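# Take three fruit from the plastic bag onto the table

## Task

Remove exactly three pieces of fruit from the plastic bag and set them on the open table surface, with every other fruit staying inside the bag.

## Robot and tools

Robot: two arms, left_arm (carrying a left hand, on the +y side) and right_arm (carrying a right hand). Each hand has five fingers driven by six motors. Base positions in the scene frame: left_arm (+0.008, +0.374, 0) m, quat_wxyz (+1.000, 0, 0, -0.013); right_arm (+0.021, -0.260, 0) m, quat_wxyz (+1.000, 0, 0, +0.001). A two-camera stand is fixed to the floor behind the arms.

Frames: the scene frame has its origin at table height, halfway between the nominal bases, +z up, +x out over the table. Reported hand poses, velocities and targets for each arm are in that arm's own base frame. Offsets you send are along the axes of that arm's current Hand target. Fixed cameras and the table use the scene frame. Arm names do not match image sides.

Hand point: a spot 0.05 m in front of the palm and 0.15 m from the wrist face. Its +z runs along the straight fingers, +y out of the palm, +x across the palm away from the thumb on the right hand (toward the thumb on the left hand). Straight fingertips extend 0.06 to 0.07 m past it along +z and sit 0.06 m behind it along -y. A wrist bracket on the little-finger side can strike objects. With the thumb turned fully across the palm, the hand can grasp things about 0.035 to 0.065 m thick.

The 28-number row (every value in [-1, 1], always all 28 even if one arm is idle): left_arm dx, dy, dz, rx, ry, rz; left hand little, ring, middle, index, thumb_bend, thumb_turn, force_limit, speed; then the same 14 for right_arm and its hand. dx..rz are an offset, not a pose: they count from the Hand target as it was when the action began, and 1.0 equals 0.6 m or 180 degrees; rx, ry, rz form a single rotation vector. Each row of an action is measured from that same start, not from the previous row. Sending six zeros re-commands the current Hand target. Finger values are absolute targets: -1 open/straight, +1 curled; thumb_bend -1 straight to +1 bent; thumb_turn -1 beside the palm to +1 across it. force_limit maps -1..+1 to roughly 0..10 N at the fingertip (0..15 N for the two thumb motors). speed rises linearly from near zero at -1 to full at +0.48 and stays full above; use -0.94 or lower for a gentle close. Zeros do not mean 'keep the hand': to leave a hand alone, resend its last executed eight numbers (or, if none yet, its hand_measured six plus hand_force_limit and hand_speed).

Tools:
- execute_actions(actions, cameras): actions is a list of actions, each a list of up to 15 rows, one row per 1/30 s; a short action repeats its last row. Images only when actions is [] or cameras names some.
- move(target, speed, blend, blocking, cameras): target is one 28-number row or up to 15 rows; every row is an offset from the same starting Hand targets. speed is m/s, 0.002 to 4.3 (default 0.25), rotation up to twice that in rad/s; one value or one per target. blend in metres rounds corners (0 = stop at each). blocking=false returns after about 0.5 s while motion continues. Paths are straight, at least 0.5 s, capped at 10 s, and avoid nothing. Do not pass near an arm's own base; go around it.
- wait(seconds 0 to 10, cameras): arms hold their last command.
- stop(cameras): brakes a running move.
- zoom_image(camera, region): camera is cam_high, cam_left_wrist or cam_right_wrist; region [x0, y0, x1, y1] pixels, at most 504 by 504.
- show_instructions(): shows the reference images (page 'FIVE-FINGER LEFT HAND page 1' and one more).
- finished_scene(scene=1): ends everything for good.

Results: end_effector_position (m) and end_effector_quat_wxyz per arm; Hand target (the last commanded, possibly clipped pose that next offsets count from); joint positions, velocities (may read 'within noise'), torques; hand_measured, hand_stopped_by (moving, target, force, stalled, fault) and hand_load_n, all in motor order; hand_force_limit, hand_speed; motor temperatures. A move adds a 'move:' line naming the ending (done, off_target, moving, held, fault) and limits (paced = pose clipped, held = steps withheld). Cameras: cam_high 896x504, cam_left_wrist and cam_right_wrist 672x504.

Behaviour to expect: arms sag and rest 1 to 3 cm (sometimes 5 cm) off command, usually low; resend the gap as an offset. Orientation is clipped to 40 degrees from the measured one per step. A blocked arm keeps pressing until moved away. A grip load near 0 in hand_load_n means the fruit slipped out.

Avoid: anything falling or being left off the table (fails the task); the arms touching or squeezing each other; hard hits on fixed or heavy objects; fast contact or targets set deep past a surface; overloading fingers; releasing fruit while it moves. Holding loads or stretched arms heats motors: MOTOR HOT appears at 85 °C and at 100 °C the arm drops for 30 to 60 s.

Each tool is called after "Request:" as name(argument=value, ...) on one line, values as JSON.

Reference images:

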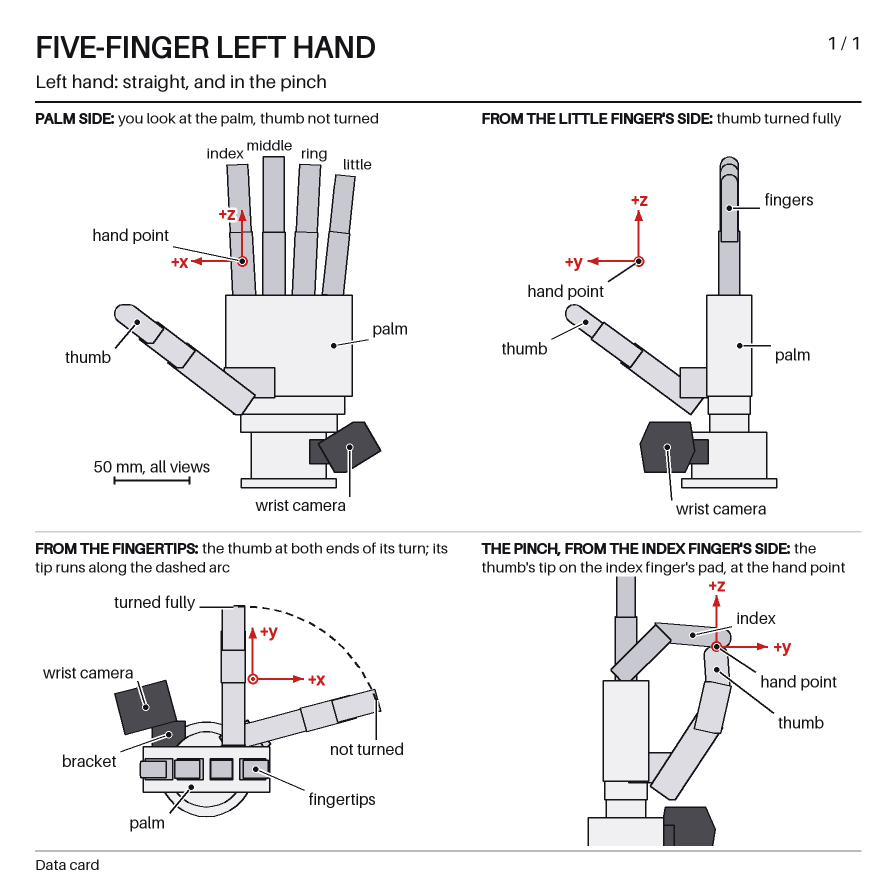

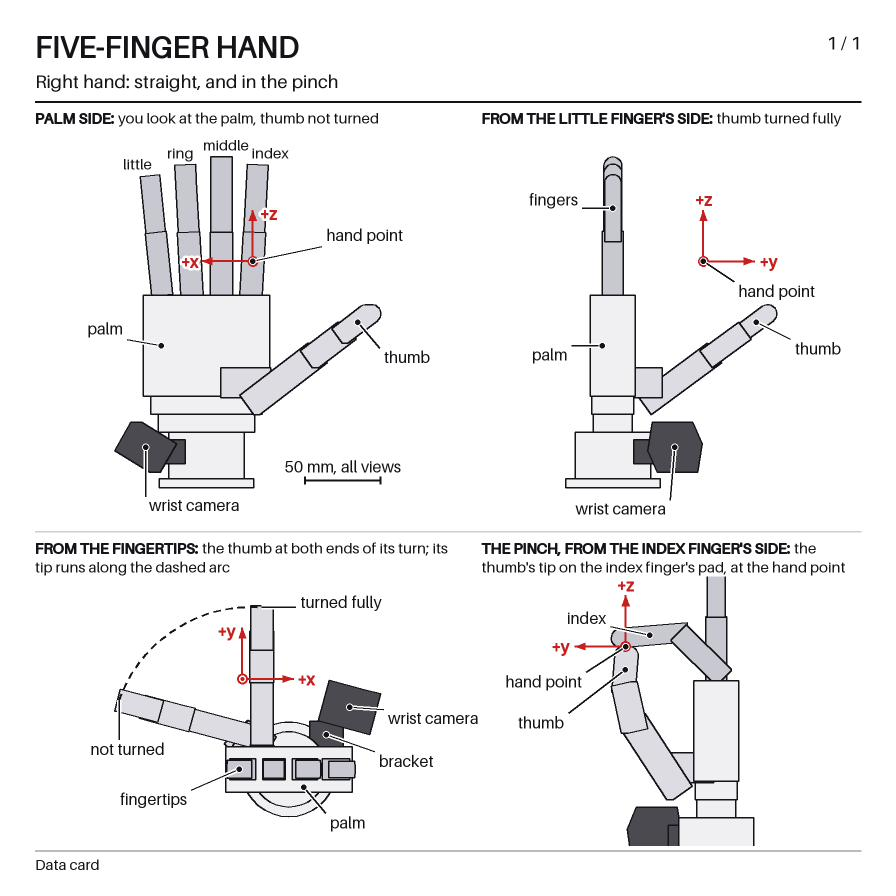

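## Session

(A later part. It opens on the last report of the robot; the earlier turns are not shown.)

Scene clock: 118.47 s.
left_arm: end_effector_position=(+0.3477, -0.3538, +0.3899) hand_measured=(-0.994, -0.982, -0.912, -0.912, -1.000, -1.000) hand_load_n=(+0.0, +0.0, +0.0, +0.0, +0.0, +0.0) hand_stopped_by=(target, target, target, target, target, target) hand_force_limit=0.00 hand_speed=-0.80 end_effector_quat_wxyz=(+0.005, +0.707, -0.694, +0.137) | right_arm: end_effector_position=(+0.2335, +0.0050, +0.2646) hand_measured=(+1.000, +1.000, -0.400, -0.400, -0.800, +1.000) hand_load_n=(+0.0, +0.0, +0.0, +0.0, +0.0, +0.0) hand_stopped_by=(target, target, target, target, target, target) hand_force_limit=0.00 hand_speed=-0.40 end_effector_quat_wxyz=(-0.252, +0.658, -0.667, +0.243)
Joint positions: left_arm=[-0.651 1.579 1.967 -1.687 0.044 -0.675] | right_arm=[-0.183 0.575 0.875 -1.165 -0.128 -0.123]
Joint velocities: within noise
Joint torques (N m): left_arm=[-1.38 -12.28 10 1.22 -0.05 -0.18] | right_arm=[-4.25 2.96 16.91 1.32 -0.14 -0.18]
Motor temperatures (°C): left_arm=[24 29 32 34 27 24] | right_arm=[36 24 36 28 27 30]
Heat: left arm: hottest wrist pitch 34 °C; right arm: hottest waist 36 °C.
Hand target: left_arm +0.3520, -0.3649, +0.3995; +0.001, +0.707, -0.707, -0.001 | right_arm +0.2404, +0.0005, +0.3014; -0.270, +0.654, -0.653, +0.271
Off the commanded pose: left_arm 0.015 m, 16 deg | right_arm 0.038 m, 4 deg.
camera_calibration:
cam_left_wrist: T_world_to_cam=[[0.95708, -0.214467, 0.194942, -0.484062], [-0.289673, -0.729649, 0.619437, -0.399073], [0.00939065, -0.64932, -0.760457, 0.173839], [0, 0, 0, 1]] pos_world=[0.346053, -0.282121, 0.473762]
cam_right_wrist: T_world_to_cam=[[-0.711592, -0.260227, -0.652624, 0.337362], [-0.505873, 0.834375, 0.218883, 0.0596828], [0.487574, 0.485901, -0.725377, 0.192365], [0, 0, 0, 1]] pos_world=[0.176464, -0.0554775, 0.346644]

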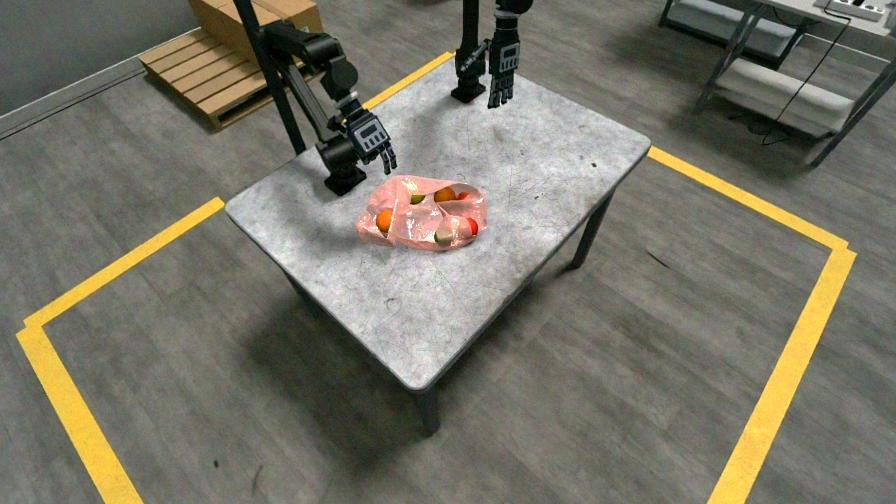

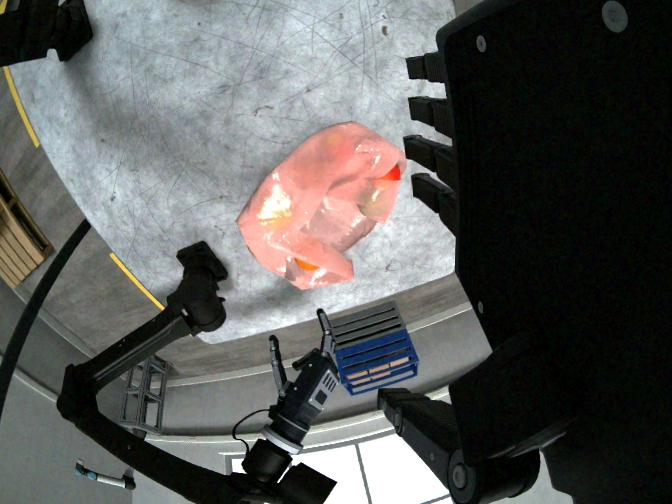

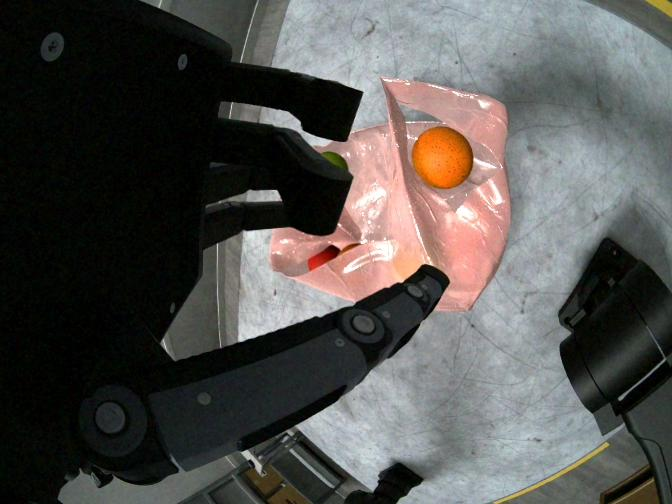

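Request:
move(target=[0,0,0,0,0,0,-1,-1,-1,-1,-1,-1,0,-0.8,0.0642,0.153,0.2392,0,0,0,1,1,0.1,0.1,0.05,1,0,-0.4], speed=0.15, cameras=["cam_right_wrist","cam_high"])

Scene clock: 121.77 s.
left_arm: end_effector_position=(+0.3477, -0.3538, +0.3899) hand_measured=(-0.994, -0.982, -0.912, -0.912, -1.000, -1.000) hand_load_n=(+0.0, +0.0, +0.0, +0.0, -0.5, +0.0) hand_stopped_by=(target, target, target, target, target, target) hand_force_limit=0.00 hand_speed=-0.80 end_effector_quat_wxyz=(+0.005, +0.707, -0.694, +0.137) | right_arm: end_effector_position=(+0.2724, -0.0335, +0.1361) hand_measured=(+1.000, +1.000, +0.100, +0.100, +0.050, +1.000) hand_load_n=(+0.0, +0.0, +0.0, +0.0, +0.0, +0.0) hand_stopped_by=(target, target, target, target, target, target) hand_force_limit=0.00 hand_speed=-0.40 end_effector_quat_wxyz=(-0.268, +0.652, -0.659, +0.262)
Joint positions: left_arm=[-0.651 1.579 1.967 -1.687 0.044 -0.675] | right_arm=[-0.348 0.655 0.542 -0.721 -0.243 -0.242]
Joint torques (N m): left_arm=[-1.2 -12.22 10.03 1.24 -0.07 -0.18] | right_arm=[-3.84 2.78 10.17 2.55 -0.17 -0.13]
Heat: left arm: hottest wrist pitch 34 °C; right arm: hottest waist 36 °C.
Hand target: left_arm +0.3520, -0.3649, +0.3995; +0.001, +0.707, -0.707, -0.001 | right_arm +0.2768, -0.0382, +0.1350; -0.270, +0.654, -0.653, +0.271
Off the commanded pose: left_arm 0.015 m, 16 deg | right_arm 0.007 m, 1 deg.
joint sent to its limit (left arm) — joint 4 (wrist pitch), lower limit. The joint targets are off in orientation, not in position.
move: off_target (left_arm)
camera_calibration:
cam_right_wrist: T_world_to_cam=[[-0.67625, -0.263586, -0.687901, 0.266259], [-0.516224, 0.835733, 0.18725, 0.146696], [0.525545, 0.481739, -0.701234, 0.0852184], [0, 0, 0, 1]] pos_world=[0.211, -0.09347, 0.215449]
Images, in order (width x height): cam_high 896x504, cam_right_wrist 672x504.

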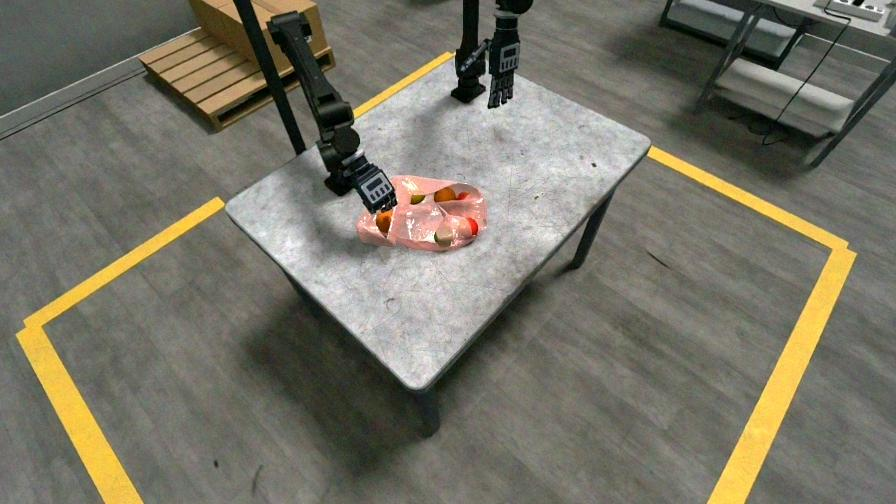

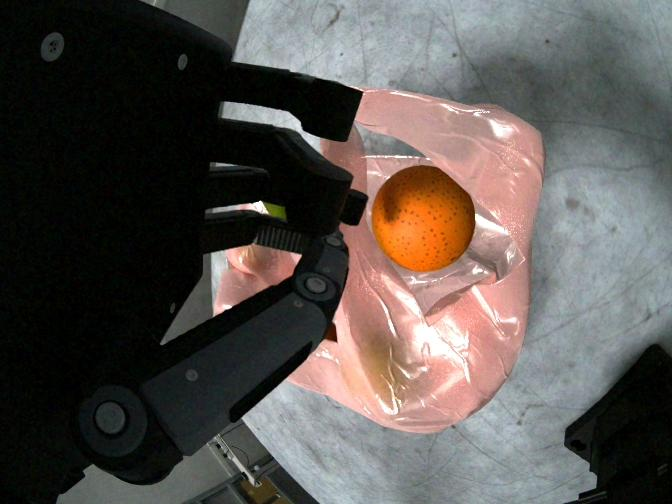

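Request:
zoom_image(camera="cam_right_wrist", region=[230, 70, 560, 320])

Request:
zoom_image(camera="cam_high", region=[350, 160, 500, 260])

Scaled by 1.527 from the camera's 672x504 image, which has a finer 960x720 frame.

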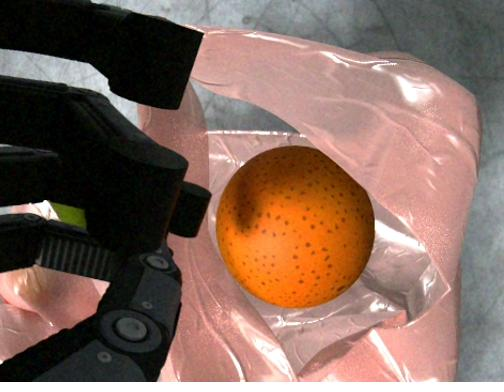

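Scaled by 3.360.

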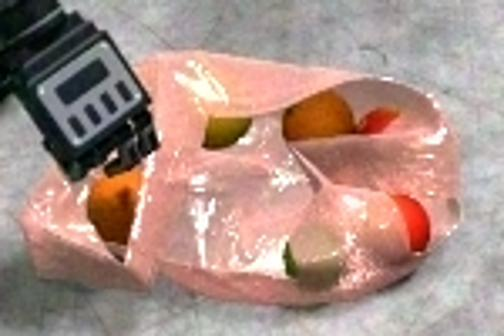

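Request:
move(target=[[0,0,0,0,0,0,-1,-1,-1,-1,-1,-1,0,-0.8,0.0042,0.0519,0.0566,0,0,0,1,1,0.1,0.1,0.05,1,0,-0.4],[0,0,0,0,0,0,-1,-1,-1,-1,-1,-1,0,-0.8,0.0042,0.0519,0.0566,0,0,0,1,1,-0.32,-0.32,-0.68,1,0,-0.6]], speed=0.08, cameras=["cam_right_wrist","cam_high"])

Scene clock: 126.60 s.
left_arm: end_effector_position=(+0.3477, -0.3538, +0.3899) hand_measured=(-0.994, -0.982, -0.912, -0.912, -1.000, -1.000) hand_load_n=(+0.0, +0.0, +0.0, +0.0, +0.0, +0.0) hand_stopped_by=(target, target, target, target, target, target) hand_force_limit=0.00 hand_speed=-0.80 end_effector_quat_wxyz=(+0.005, +0.707, -0.694, +0.137) | right_arm: end_effector_position=(+0.2759, -0.0365, +0.0912) hand_measured=(+1.000, +1.000, -0.320, -0.320, -0.680, +1.000) hand_load_n=(+0.0, +0.0, +0.0, +0.0, +0.0, +0.0) hand_stopped_by=(target, target, target, target, target, target) hand_force_limit=0.00 hand_speed=-0.60 end_effector_quat_wxyz=(-0.269, +0.652, -0.658, +0.263)
Joint positions: left_arm=[-0.651 1.579 1.967 -1.687 0.044 -0.675] | right_arm=[-0.356 0.706 0.438 -0.565 -0.249 -0.25]
Joint torques (N m): left_arm=[-1.44 -12.22 9.99 1.2 -0.07 -0.17] | right_arm=[-4.13 2.2 9.73 2.93 -0.25 -0.13]
Heat: left arm: hottest wrist pitch 34 °C; right arm: hottest waist 36 °C.
Hand target: left_arm +0.3520, -0.3649, +0.3995; +0.001, +0.707, -0.707, -0.001 | right_arm +0.2788, -0.0410, +0.0890; -0.270, +0.654, -0.653, +0.271
Off the commanded pose: left_arm 0.015 m, 16 deg | right_arm 0.006 m, 1 deg.
joint sent to its limit (left arm) — joint 4 (wrist pitch), lower limit. The joint targets are off in orientation, not in position.
move: off_target (left_arm)
camera_calibration:
cam_right_wrist: T_world_to_cam=[[-0.67405, -0.265407, -0.689359, 0.236436], [-0.51773, 0.83539, 0.184604, 0.160043], [0.526889, 0.481334, -0.700504, 0.0528203], [0, 0, 0, 1]] pos_world=[0.214398, -0.0963707, 0.170446]
Images, in order (width x height): cam_high 896x504, cam_right_wrist 672x504.

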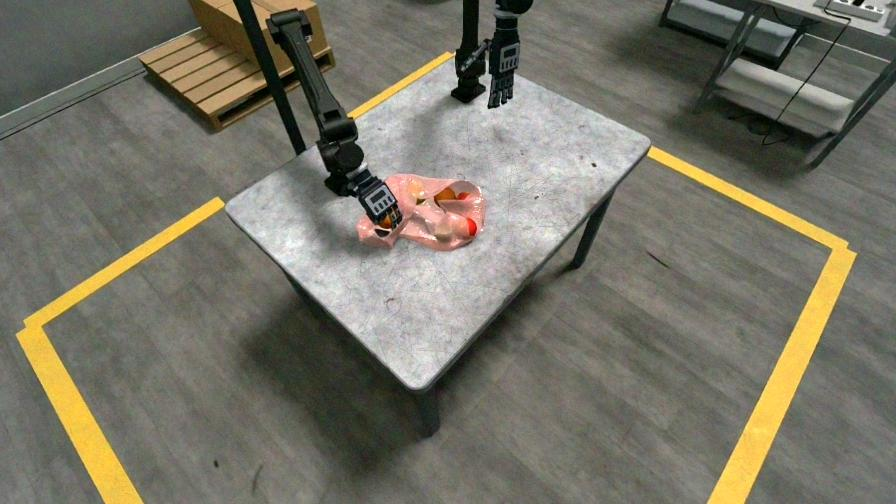

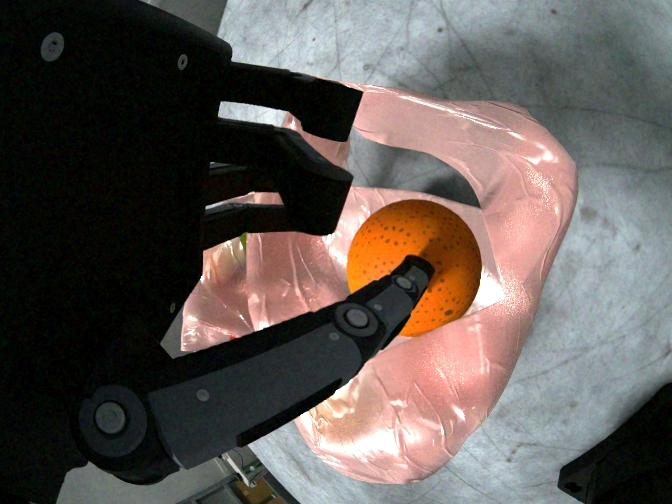

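Request:
zoom_image(camera="cam_high", region=[340, 160, 490, 260])

Request:
zoom_image(camera="cam_right_wrist", region=[280, 80, 600, 400])

Scaled by 3.360.

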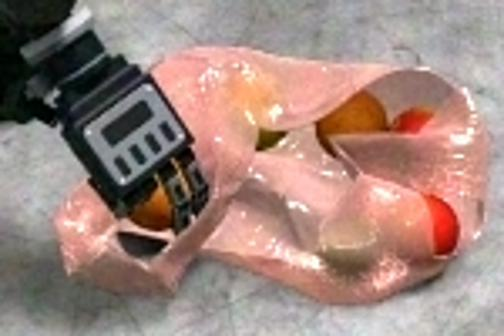

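Scaled by 1.575 from the camera's 672x504 image, which has a finer 960x720 frame.

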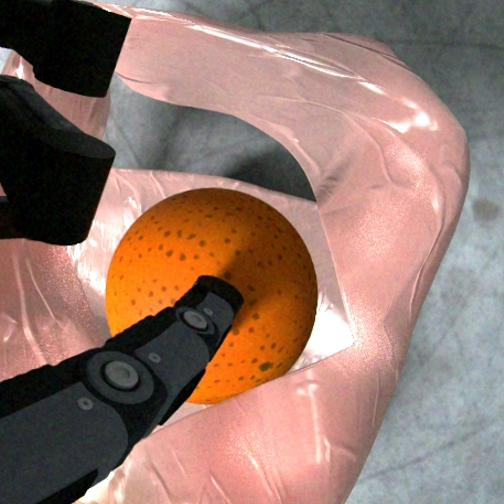

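Request:
move(target=[0,0,0,0,0,0,-1,-1,-1,-1,-1,-1,0,-0.8,-0.0225,0.0186,-0.0398,0,0,0,1,1,-0.42,-0.42,-0.8,1,0,-0.6], speed=0.08, cameras=["cam_right_wrist"])

Scene clock: 129.10 s.
left_arm: end_effector_position=(+0.3477, -0.3538, +0.3899) hand_measured=(-0.994, -0.982, -0.912, -0.912, -1.000, -1.000) hand_load_n=(+0.0, +0.0, +0.0, +0.0, +0.0, +0.0) hand_stopped_by=(target, target, target, target, target, target) hand_force_limit=0.00 hand_speed=-0.80 end_effector_quat_wxyz=(+0.005, +0.707, -0.694, +0.137) | right_arm: end_effector_position=(+0.2567, -0.0315, +0.1004) hand_measured=(+1.000, +1.000, -0.420, -0.420, -0.800, +1.000) hand_load_n=(+0.0, +0.0, +0.0, +0.0, +0.0, +0.0) hand_stopped_by=(target, target, target, target, target, target) hand_force_limit=0.00 hand_speed=-0.60 end_effector_quat_wxyz=(-0.269, +0.649, -0.656, +0.275)
Joint positions: left_arm=[-0.651 1.579 1.967 -1.687 0.044 -0.675] | right_arm=[-0.356 0.587 0.421 -0.645 -0.238 -0.25]
Joint torques (N m): left_arm=[-1.26 -12.34 9.99 1.22 -0.06 -0.18] | right_arm=[-2.43 1.79 9.87 1.35 -0.07 -0.03]
Heat: left arm: hottest wrist pitch 34 °C; right arm: hottest waist 36 °C.
Hand target: left_arm +0.3520, -0.3649, +0.3995; +0.001, +0.707, -0.707, -0.001 | right_arm +0.2540, -0.0274, +0.0979; -0.270, +0.654, -0.653, +0.271
Off the commanded pose: left_arm 0.015 m, 16 deg | right_arm 0.006 m, 1 deg.
joint sent to its limit (left arm) — joint 4 (wrist pitch), lower limit. The joint targets are off in orientation, not in position.
move: off_target (left_arm)
camera_calibration:
cam_right_wrist: T_world_to_cam=[[-0.663279, -0.271085, -0.697548, 0.229091], [-0.514821, 0.841777, 0.162393, 0.14595], [0.543157, 0.466824, -0.697893, 0.0620885], [0, 0, 0, 1]] pos_world=[0.193366, -0.0897387, 0.179432]
Images, in order (width x height): cam_right_wrist 672x504.

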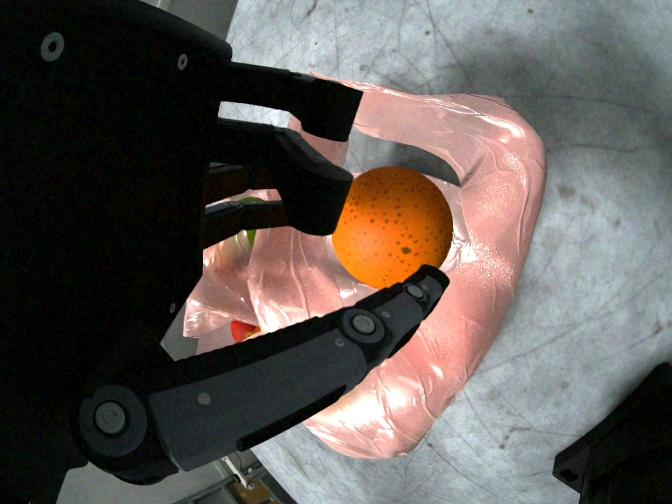

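Request:
move(target=[[0,0,0,0,0,0,-1,-1,-1,-1,-1,-1,0,-0.8,-0.0067,0.0,0.0,0,0,0,1,1,-0.30,-0.30,-0.8,1,0,-0.6],[0,0,0,0,0,0,-1,-1,-1,-1,-1,-1,0,-0.8,-0.0067,0.0217,0.0264,0,0,0,1,1,-0.30,-0.30,-0.8,1,0,-0.6],[0,0,0,0,0,0,-1,-1,-1,-1,-1,-1,0,-0.8,-0.0067,0.0217,0.0264,0,0,0,1,1,-0.42,-0.42,-0.8,1,0,-0.6]], speed=0.06, cameras=["cam_right_wrist"])

Scene clock: 133.07 s.
left_arm: end_effector_position=(+0.3477, -0.3538, +0.3899) hand_measured=(-0.994, -0.982, -0.912, -0.912, -1.000, -1.000) hand_load_n=(+0.0, +0.0, +0.0, +0.0, +0.0, +0.0) hand_stopped_by=(target, target, target, target, target, target) hand_force_limit=0.00 hand_speed=-0.80 end_effector_quat_wxyz=(+0.005, +0.707, -0.694, +0.137) | right_arm: end_effector_position=(+0.2516, -0.0264, +0.0792) hand_measured=(+1.000, +1.000, -0.420, -0.420, -0.800, +1.000) hand_load_n=(+0.0, +0.0, +0.0, +0.0, -0.5, +0.0) hand_stopped_by=(target, target, target, target, target, target) hand_force_limit=0.00 hand_speed=-0.60 end_effector_quat_wxyz=(-0.263, +0.654, -0.656, +0.269)
Joint positions: left_arm=[-0.651 1.579 1.967 -1.687 0.044 -0.675] | right_arm=[-0.333 0.592 0.372 -0.605 -0.221 -0.242]
Joint torques (N m): left_arm=[-1.32 -12.4 10 1.24 -0.05 -0.18] | right_arm=[-2.84 3.37 9.7 2.69 -0.03 0.16]
Heat: left arm: hottest wrist pitch 34 °C; right arm: hottest waist 36 °C.
Hand target: left_arm +0.3520, -0.3649, +0.3995; +0.001, +0.707, -0.707, -0.001 | right_arm +0.2559, -0.0234, +0.0775; -0.270, +0.654, -0.653, +0.271
Off the commanded pose: left_arm 0.015 m, 16 deg | right_arm 0.005 m, 1 deg.
joint sent to its limit (left arm) — joint 4 (wrist pitch), lower limit. The joint targets are off in orientation, not in position.
move: off_target (left_arm)
camera_calibration:
cam_right_wrist: T_world_to_cam=[[-0.673459, -0.276321, -0.685638, 0.213778], [-0.517195, 0.838824, 0.169951, 0.142354], [0.528168, 0.469063, -0.707826, 0.0522559], [0, 0, 0, 1]] pos_world=[0.189995, -0.0848495, 0.159369]
Images, in order (width x height): cam_right_wrist 672x504.

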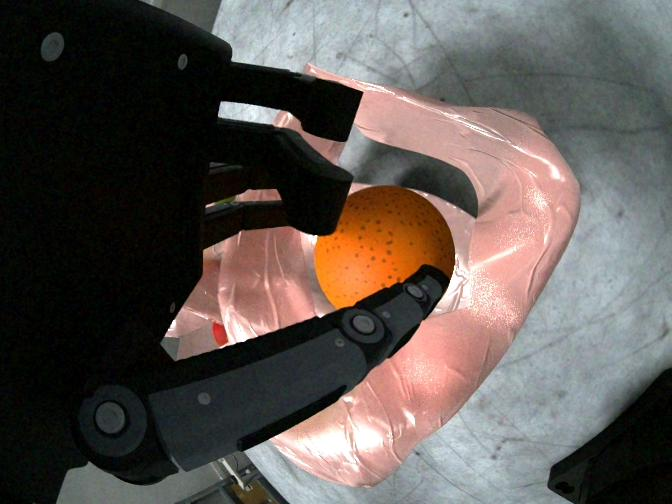

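Request:
move(target=[[0,0,0,0,0,0,-1,-1,-1,-1,-1,-1,0,-0.8,-0.0183,0.0141,-0.0141,0,0,0,1,1,-0.42,-0.42,-0.8,1,0,-0.6]], speed=0.06, cameras=["cam_right_wrist"])

Scene clock: 134.83 s.
left_arm: end_effector_position=(+0.3477, -0.3538, +0.3899) hand_measured=(-0.994, -0.982, -0.912, -0.912, -1.000, -1.000) hand_load_n=(+0.0, +0.0, +0.0, +0.0, -0.5, +0.0) hand_stopped_by=(target, target, target, target, target, target) hand_force_limit=0.00 hand_speed=-0.80 end_effector_quat_wxyz=(+0.005, +0.707, -0.694, +0.137) | right_arm: end_effector_position=(+0.2468, -0.0173, +0.0801) hand_measured=(+1.000, +1.000, -0.420, -0.420, -0.800, +1.000) hand_load_n=(+0.0, +0.0, +0.0, +0.0, +0.0, +0.0) hand_stopped_by=(target, target, target, target, target, target) hand_force_limit=0.00 hand_speed=-0.60 end_effector_quat_wxyz=(-0.267, +0.652, -0.653, +0.277)
Joint positions: left_arm=[-0.651 1.579 1.967 -1.687 0.044 -0.675] | right_arm=[-0.29 0.534 0.353 -0.619 -0.192 -0.21]
Joint torques (N m): left_arm=[-1.14 -12.34 9.95 1.21 -0.09 -0.18] | right_arm=[-2.55 1.55 9.76 1.4 -0.05 0.11]
Heat: left arm: hottest wrist pitch 34 °C; right arm: hottest waist 36 °C.
Hand target: left_arm +0.3520, -0.3649, +0.3995; +0.001, +0.707, -0.707, -0.001 | right_arm +0.2439, -0.0124, +0.0774; -0.270, +0.654, -0.653, +0.271
Off the commanded pose: left_arm 0.015 m, 16 deg | right_arm 0.006 m, 1 deg.
joint sent to its limit (left arm) — joint 4 (wrist pitch), lower limit. The joint targets are off in orientation, not in position.
move: off_target (left_arm)
camera_calibration:
cam_right_wrist: T_world_to_cam=[[-0.661368, -0.27993, -0.695868, 0.211403], [-0.520217, 0.839535, 0.156702, 0.133872], [0.540339, 0.46564, -0.700866, 0.0475294], [0, 0, 0, 1]] pos_world=[0.183776, -0.0753441, 0.159442]
Images, in order (width x height): cam_right_wrist 672x504.

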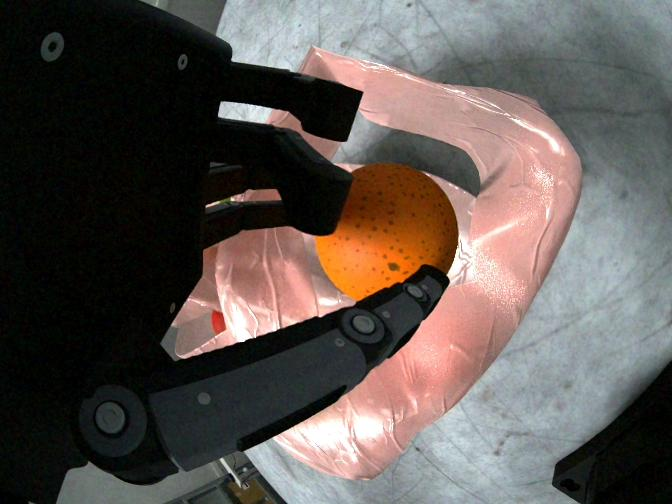

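Request:
move(target=[[0,0,0,0,0,0,-1,-1,-1,-1,-1,-1,0,-0.8,0,0.0094,-0.0094,0,0,0,1,1,-0.42,-0.42,-0.8,1,0,-0.6],[0,0,0,0,0,0,-1,-1,-1,-1,-1,-1,0,-0.8,0,0.0299,0.0111,0,0,0,1,1,-0.42,-0.42,-0.8,1,0,-0.6]], speed=0.05, cameras=["cam_right_wrist","cam_high"])

Scene clock: 138.83 s.
left_arm: end_effector_position=(+0.3477, -0.3538, +0.3899) hand_measured=(-0.994, -0.982, -0.912, -0.912, -1.000, -1.000) hand_load_n=(+0.0, +0.0, +0.0, -0.5, +0.0, +0.0) hand_stopped_by=(target, target, target, target, target, target) hand_force_limit=0.00 hand_speed=-0.80 end_effector_quat_wxyz=(+0.005, +0.707, -0.694, +0.137) | right_arm: end_effector_position=(+0.2322, -0.0120, +0.0615) hand_measured=(+1.000, +1.000, -0.420, -0.420, -0.800, +1.000) hand_load_n=(+0.0, +0.0, +0.0, +0.0, -0.5, +0.0) hand_stopped_by=(target, target, target, target, target, target) hand_force_limit=0.00 hand_speed=-0.60 end_effector_quat_wxyz=(-0.265, +0.655, -0.656, +0.267)
Joint positions: left_arm=[-0.651 1.579 1.967 -1.687 0.044 -0.675] | right_arm=[-0.29 0.495 0.302 -0.628 -0.197 -0.21]
Joint torques (N m): left_arm=[-1.32 -12.4 9.99 1.2 -0.06 -0.18] | right_arm=[-2.55 3.43 9.89 2.81 -0.15 0.01]
Heat: left arm: hottest wrist pitch 34 °C; right arm: hottest waist 36 °C.
Hand target: left_arm +0.3520, -0.3649, +0.3995; +0.001, +0.707, -0.707, -0.001 | right_arm +0.2360, -0.0125, +0.0602; -0.270, +0.654, -0.653, +0.271
Off the commanded pose: left_arm 0.015 m, 16 deg | right_arm 0.004 m, 1 deg.
joint sent to its limit (left arm) — joint 4 (wrist pitch), lower limit. The joint targets are off in orientation, not in position.
move: off_target (left_arm)
camera_calibration:
cam_right_wrist: T_world_to_cam=[[-0.673783, -0.275684, -0.685576, 0.192616], [-0.519675, 0.836372, 0.174414, 0.123556], [0.525313, 0.473793, -0.7068, 0.0439498], [0, 0, 0, 1]] pos_world=[0.170903, -0.0710611, 0.141566]
Images, in order (width x height): cam_high 896x504, cam_right_wrist 672x504.

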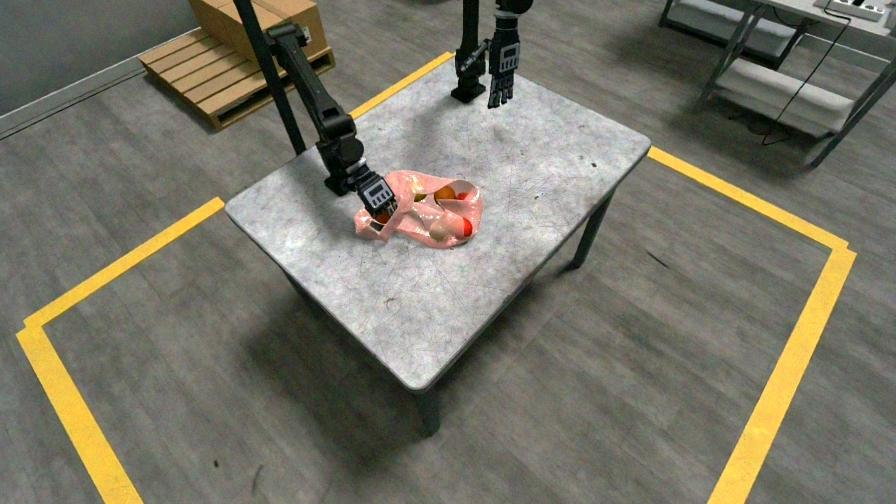

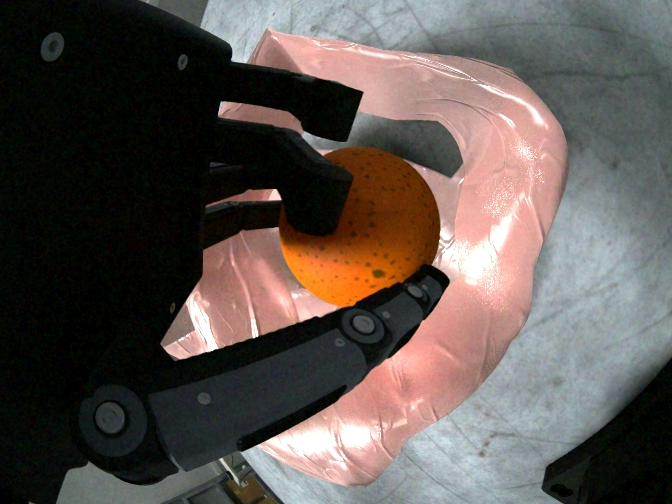

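Request:
move(target=[[0,0,0,0,0,0,-1,-1,-1,-1,-1,-1,0,-0.8,0.005,0.0059,-0.0059,0,0,0,1,1,-0.42,-0.42,-0.8,1,0,-0.6],[0,0,0,0,0,0,-1,-1,-1,-1,-1,-1,0,-0.8,0.005,0.0242,0.0124,0,0,0,1,1,-0.42,-0.42,-0.8,1,0,-0.6]], speed=0.04, cameras=["cam_right_wrist"])

Scene clock: 141.13 s.
left_arm: end_effector_position=(+0.3477, -0.3538, +0.3899) hand_measured=(-0.994, -0.982, -0.912, -0.912, -1.000, -1.000) hand_load_n=(+0.0, +0.0, +0.0, +0.0, +0.0, +0.0) hand_stopped_by=(target, target, target, target, target, target) hand_force_limit=0.00 hand_speed=-0.80 end_effector_quat_wxyz=(+0.005, +0.707, -0.694, +0.137) | right_arm: end_effector_position=(+0.2280, -0.0120, +0.0469) hand_measured=(+1.000, +1.000, -0.420, -0.420, -0.800, +1.000) hand_load_n=(+0.0, +0.0, +0.0, +0.0, +0.0, +0.0) hand_stopped_by=(target, target, target, target, target, target) hand_force_limit=0.00 hand_speed=-0.60 end_effector_quat_wxyz=(-0.269, +0.652, -0.658, +0.264)
Joint positions: left_arm=[-0.651 1.579 1.967 -1.687 0.044 -0.675] | right_arm=[-0.31 0.492 0.261 -0.593 -0.217 -0.215]
Joint torques (N m): left_arm=[-1.2 -12.4 10.02 1.28 -0.06 -0.18] | right_arm=[-4.78 3.78 9.8 2.84 -0.2 -0.11]
Heat: left arm: hottest wrist pitch 34 °C; right arm: hottest waist 36 °C.
Hand target: left_arm +0.3520, -0.3649, +0.3995; +0.001, +0.707, -0.707, -0.001 | right_arm +0.2309, -0.0155, +0.0445; -0.270, +0.654, -0.653, +0.271
Off the commanded pose: left_arm 0.015 m, 16 deg | right_arm 0.005 m, 1 deg.
joint sent to its limit (left arm) — joint 4 (wrist pitch), lower limit. The joint targets are off in orientation, not in position.
move: off_target (left_arm)
camera_calibration:
cam_right_wrist: T_world_to_cam=[[-0.673426, -0.265281, -0.690017, 0.180084], [-0.516927, 0.83624, 0.183, 0.12286], [0.528473, 0.479925, -0.700277, 0.0347957], [0, 0, 0, 1]] pos_world=[0.166395, -0.0716669, 0.126144]
Images, in order (width x height): cam_right_wrist 672x504.

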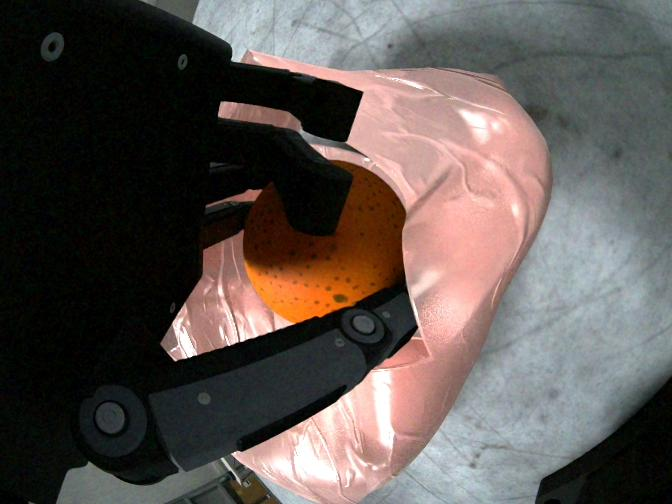

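Request:
move(target=[0,0,0,0,0,0,-1,-1,-1,-1,-1,-1,0,-0.8,0,0,0,0,0,0,1,1,0.1,0.1,-0.2,1,0,-0.92], speed=0.04, cameras=["cam_right_wrist"])

Scene clock: 142.77 s.
left_arm: end_effector_position=(+0.3477, -0.3538, +0.3899) hand_measured=(-0.994, -0.982, -0.912, -0.912, -1.000, -1.000) hand_load_n=(+0.0, +0.0, +0.0, +0.5, +0.0, +0.0) hand_stopped_by=(target, target, target, target, target, target) hand_force_limit=0.00 hand_speed=-0.80 end_effector_quat_wxyz=(+0.005, +0.707, -0.694, +0.137) | right_arm: end_effector_position=(+0.2279, -0.0121, +0.0467) hand_measured=(+1.000, +1.000, -0.250, -0.288, -0.730, +1.000) hand_load_n=(+0.0, +0.0, +5.0, +3.5, +8.5, +0.5) hand_stopped_by=(target, target, force, force, force, target) hand_force_limit=0.00 hand_speed=-0.92 end_effector_quat_wxyz=(-0.268, +0.652, -0.658, +0.264)
Joint positions: left_arm=[-0.651 1.579 1.967 -1.687 0.044 -0.675] | right_arm=[-0.31 0.493 0.261 -0.593 -0.217 -0.216]
Joint torques (N m): left_arm=[-1.14 -12.4 10 1.18 -0.07 -0.18] | right_arm=[-4.89 4.72 9.95 2.73 -0.21 -0.14]
Heat: left arm: hottest wrist pitch 34 °C; right arm: hottest waist 36 °C.
Hand target: left_arm +0.3520, -0.3649, +0.3995; +0.001, +0.707, -0.707, -0.001 | right_arm +0.2309, -0.0155, +0.0445; -0.270, +0.654, -0.653, +0.271
Off the commanded pose: left_arm 0.015 m, 16 deg | right_arm 0.005 m, 1 deg.
joint sent to its limit (left arm) — joint 4 (wrist pitch), lower limit. The joint targets are off in orientation, not in position.
move: off_target (left_arm)
camera_calibration:
cam_right_wrist: T_world_to_cam=[[-0.67365, -0.266624, -0.68928, 0.17984], [-0.517746, 0.835798, 0.182705, 0.123106], [0.527385, 0.479952, -0.701079, 0.0350588], [0, 0, 0, 1]] pos_world=[0.166397, -0.0717683, 0.126047]
Images, in order (width x height): cam_right_wrist 672x504.

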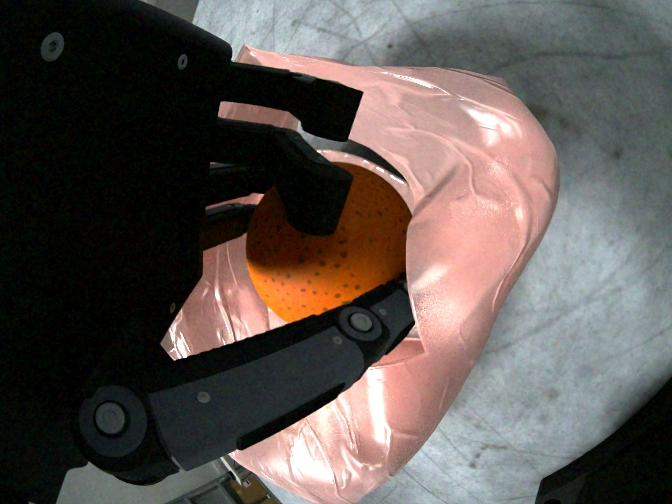

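Request:
move(target=[0,0,0,0,0,0,-1,-1,-1,-1,-1,-1,0,-0.8,0,-0.0589,-0.0589,0,0,0,1,1,0.1,0.1,-0.2,1,0,-0.92], speed=0.05, cameras=["cam_right_wrist","cam_high"])

Scene clock: 144.97 s.
left_arm: end_effector_position=(+0.3477, -0.3538, +0.3899) hand_measured=(-0.994, -0.982, -0.912, -0.912, -1.000, -1.000) hand_load_n=(+0.0, +0.0, +0.0, +0.0, +0.0, +0.0) hand_stopped_by=(target, target, target, target, target, target) hand_force_limit=0.00 hand_speed=-0.80 end_effector_quat_wxyz=(+0.005, +0.707, -0.694, +0.137) | right_arm: end_effector_position=(+0.2119, -0.0072, +0.0539) hand_measured=(+1.000, +1.000, -0.250, -0.288, -0.730, +1.000) hand_load_n=(+0.0, +0.0, +5.0, +3.5, +8.5, +0.5) hand_stopped_by=(target, target, force, force, force, target) hand_force_limit=0.00 hand_speed=-0.92 end_effector_quat_wxyz=(-0.254, +0.657, -0.669, +0.238)
Joint positions: left_arm=[-0.651 1.579 1.967 -1.687 0.044 -0.675] | right_arm=[-0.31 0.467 0.297 -0.718 -0.215 -0.216]
Joint torques (N m): left_arm=[-1.26 -12.4 10.03 1.22 -0.06 -0.17] | right_arm=[-3.02 2.43 17.29 1.35 -0.1 -0.07]
Heat: left arm: hottest wrist pitch 34 °C; right arm: hottest elbow 37 °C.
Hand target: left_arm +0.3520, -0.3649, +0.3995; +0.001, +0.707, -0.707, -0.001 | right_arm +0.2311, -0.0154, +0.0946; -0.270, +0.654, -0.653, +0.271
Off the commanded pose: left_arm 0.015 m, 16 deg | right_arm 0.046 m, 5 deg.
joint sent to its limit (left arm) — joint 4 (wrist pitch), lower limit. The joint targets are off in orientation, not in position.
move: off_target (left_arm, right_arm)
camera_calibration:
cam_right_wrist: T_world_to_cam=[[-0.715263, -0.253426, -0.651286, 0.182132], [-0.504154, 0.832495, 0.229741, 0.104028], [0.48397, 0.492674, -0.723219, 0.0567166], [0, 0, 0, 1]] pos_world=[0.155269, -0.0683884, 0.135739]
Images, in order (width x height): cam_high 896x504, cam_right_wrist 672x504.

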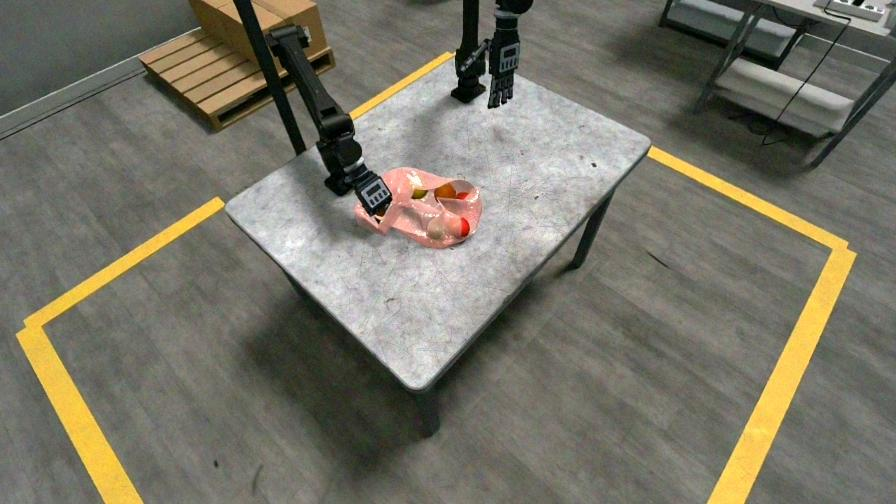

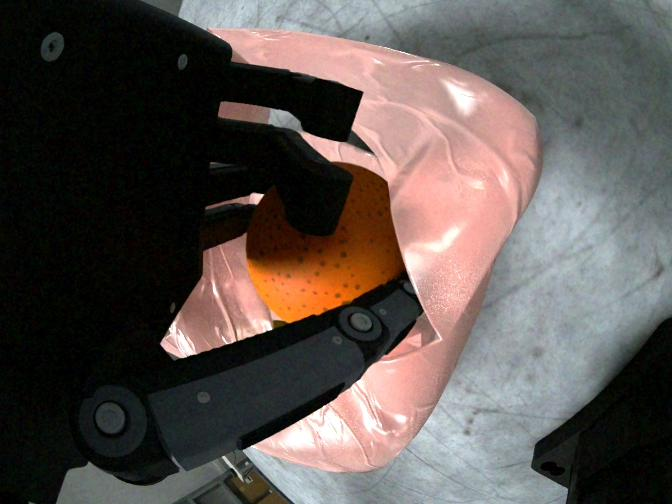

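Request:
move(target=[0,0,0,0,0,0,-1,-1,-1,-1,-1,-1,0,-0.8,0,-0.0884,-0.0177,0,0,0,1,1,0.1,0.1,-0.2,1,0,-0.92], speed=0.05, cameras=["cam_right_wrist","cam_high","cam_left_wrist"])

Scene clock: 147.40 s.
left_arm: end_effector_position=(+0.3477, -0.3538, +0.3899) hand_measured=(-0.994, -0.982, -0.912, -0.912, -1.000, -1.000) hand_load_n=(+0.0, +0.0, +0.0, +0.0, +0.0, +0.0) hand_stopped_by=(target, target, target, target, target, target) hand_force_limit=0.00 hand_speed=-0.80 end_effector_quat_wxyz=(+0.005, +0.707, -0.694, +0.137) | right_arm: end_effector_position=(+0.2414, -0.0145, +0.1021) hand_measured=(+1.000, +1.000, -0.250, -0.288, -0.730, +1.000) hand_load_n=(+0.0, +0.0, +5.5, +3.0, +8.5, +0.5) hand_stopped_by=(target, target, force, force, force, target) hand_force_limit=0.00 hand_speed=-0.92 end_effector_quat_wxyz=(-0.252, +0.661, -0.661, +0.250)
Joint positions: left_arm=[-0.651 1.579 1.967 -1.687 0.044 -0.675] | right_arm=[-0.28 0.559 0.44 -0.746 -0.186 -0.21]
Joint torques (N m): left_arm=[-1.44 -12.45 10.02 1.21 -0.06 -0.18] | right_arm=[-2.26 2.96 17.32 1.57 -0.03 0.12]
Heat: left arm: hottest wrist pitch 34 °C; right arm: hottest elbow 37 °C.
Hand target: left_arm +0.3520, -0.3649, +0.3995; +0.001, +0.707, -0.707, -0.001 | right_arm +0.2610, -0.0153, +0.1395; -0.270, +0.654, -0.653, +0.271
Off the commanded pose: left_arm 0.015 m, 16 deg | right_arm 0.042 m, 3 deg.
joint sent to its limit (left arm) — joint 4 (wrist pitch), lower limit. The joint targets are off in orientation, not in position.
move: off_target (left_arm, right_arm)
camera_calibration:
cam_left_wrist: T_world_to_cam=[[0.95708, -0.214467, 0.194942, -0.484062], [-0.289673, -0.729649, 0.619437, -0.399073], [0.00939065, -0.64932, -0.760457, 0.173839], [0, 0, 0, 1]] pos_world=[0.346053, -0.282121, 0.473762]
cam_right_wrist: T_world_to_cam=[[-0.703181, -0.274376, -0.655938, 0.23002], [-0.513573, 0.834002, 0.201702, 0.119051], [0.491711, 0.478705, -0.727366, 0.0791636], [0, 0, 0, 1]] pos_world=[0.183962, -0.0740725, 0.184447]

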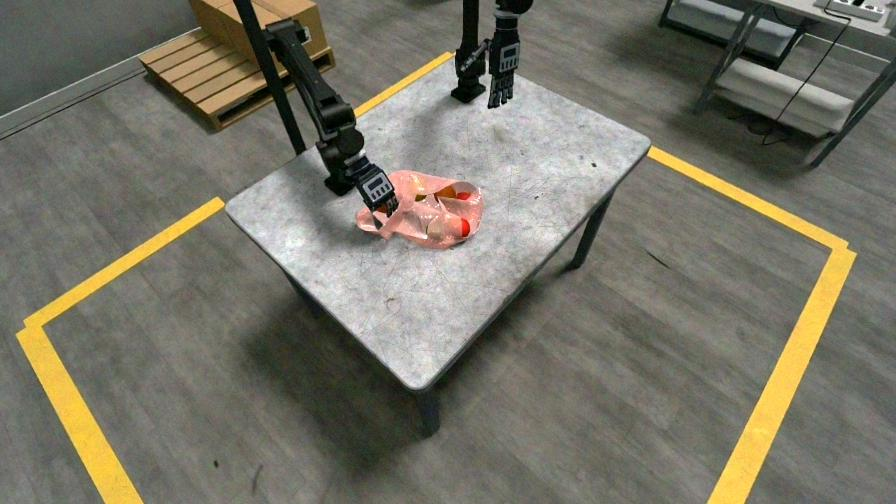

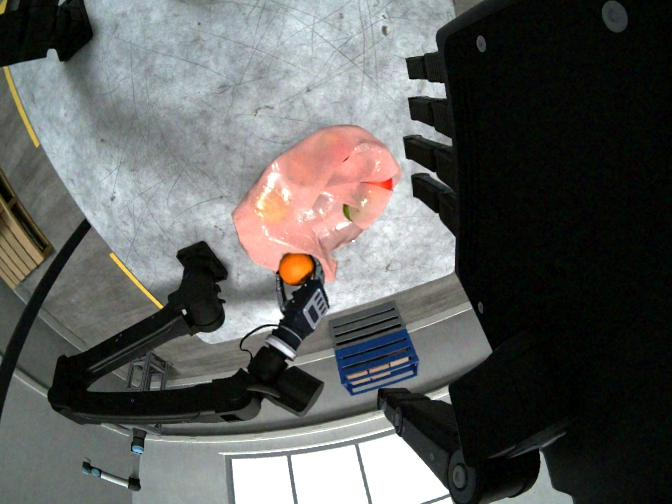

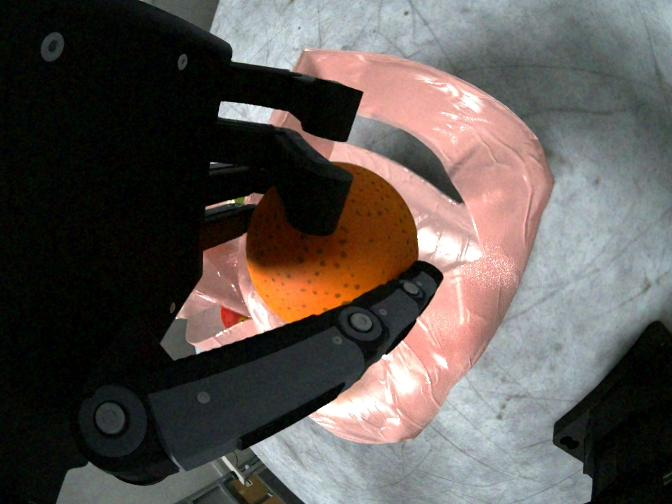

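Request:
move(target=[[0,0,0,0,0,0,-1,-1,-1,-1,-1,-1,0,-0.8,0,-0.0589,-0.0589,0,0,0,1,1,0.1,0.1,-0.2,1,0,-0.92],[0,0,0,0,0,0,-1,-1,-1,-1,-1,-1,0,-0.8,0.2583,-0.1167,-0.0012,0,0,0,1,1,0.1,0.1,-0.2,1,0,-0.92]], speed=[0.08,0.12], cameras=["cam_right_wrist","cam_high"])

Scene clock: 151.03 s.
left_arm: end_effector_position=(+0.3477, -0.3538, +0.3899) hand_measured=(-0.994, -0.982, -0.912, -0.912, -1.000, -1.000) hand_load_n=(+0.0, +0.0, +0.0, +0.0, +0.0, +0.0) hand_stopped_by=(target, target, target, target, target, target) hand_force_limit=0.00 hand_speed=-0.80 end_effector_quat_wxyz=(+0.005, +0.707, -0.694, +0.137) | right_arm: end_effector_position=(+0.2868, -0.1458, +0.1557) hand_measured=(+1.000, +1.000, -0.250, -0.288, -0.730, +1.000) hand_load_n=(+0.0, +0.0, +5.0, +3.5, +9.0, +0.5) hand_stopped_by=(target, target, force, force, force, target) hand_force_limit=0.00 hand_speed=-0.92 end_effector_quat_wxyz=(-0.266, +0.653, -0.672, +0.225)
Joint positions: left_arm=[-0.651 1.579 1.967 -1.687 0.044 -0.675] | right_arm=[-0.739 0.98 0.771 -0.824 -0.491 -0.572]
Joint torques (N m): left_arm=[-1.03 -12.51 10 1.18 -0.06 -0.17] | right_arm=[-4.07 -1.32 16.83 2.5 -0.37 -0.11]
Heat: left arm: hottest wrist pitch 34 °C; right arm: hottest elbow 38 °C.
Hand target: left_arm +0.3520, -0.3649, +0.3995; +0.001, +0.707, -0.707, -0.001 | right_arm +0.3101, -0.1702, +0.1898; -0.270, +0.654, -0.653, +0.271
Off the commanded pose: left_arm 0.015 m, 16 deg | right_arm 0.048 m, 6 deg.
joint sent to its limit (left arm) — joint 4 (wrist pitch), lower limit. The joint targets are off in orientation, not in position.
move: off_target (left_arm, right_arm)
camera_calibration:
cam_right_wrist: T_world_to_cam=[[-0.715105, -0.230842, -0.659801, 0.271405], [-0.506, 0.822172, 0.260763, 0.228013], [0.482275, 0.520332, -0.704745, 0.16398], [0, 0, 0, 1]] pos_world=[0.230374, -0.210138, 0.235181]
Images, in order (width x height): cam_high 896x504, cam_right_wrist 672x504.

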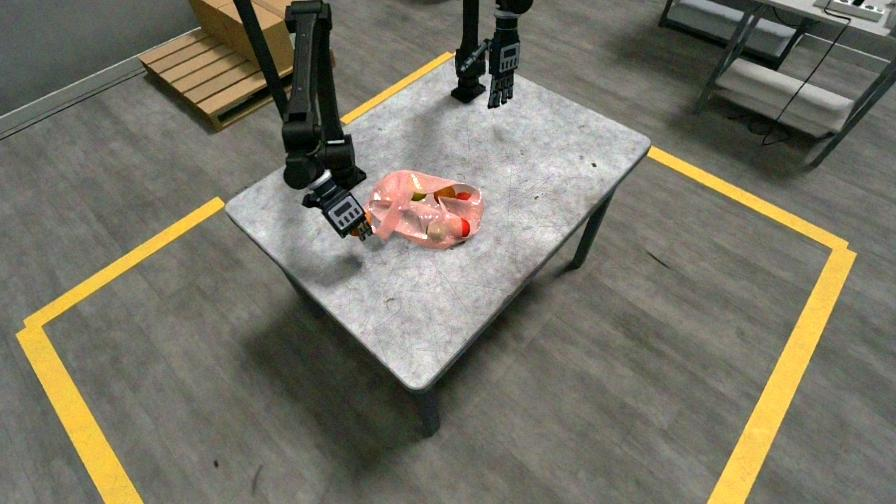

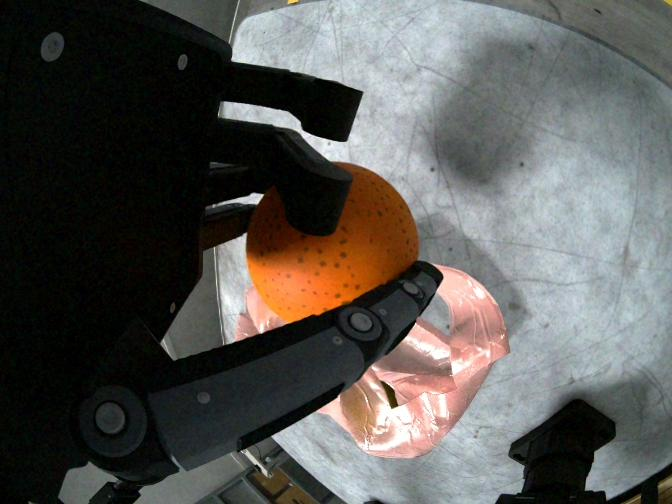

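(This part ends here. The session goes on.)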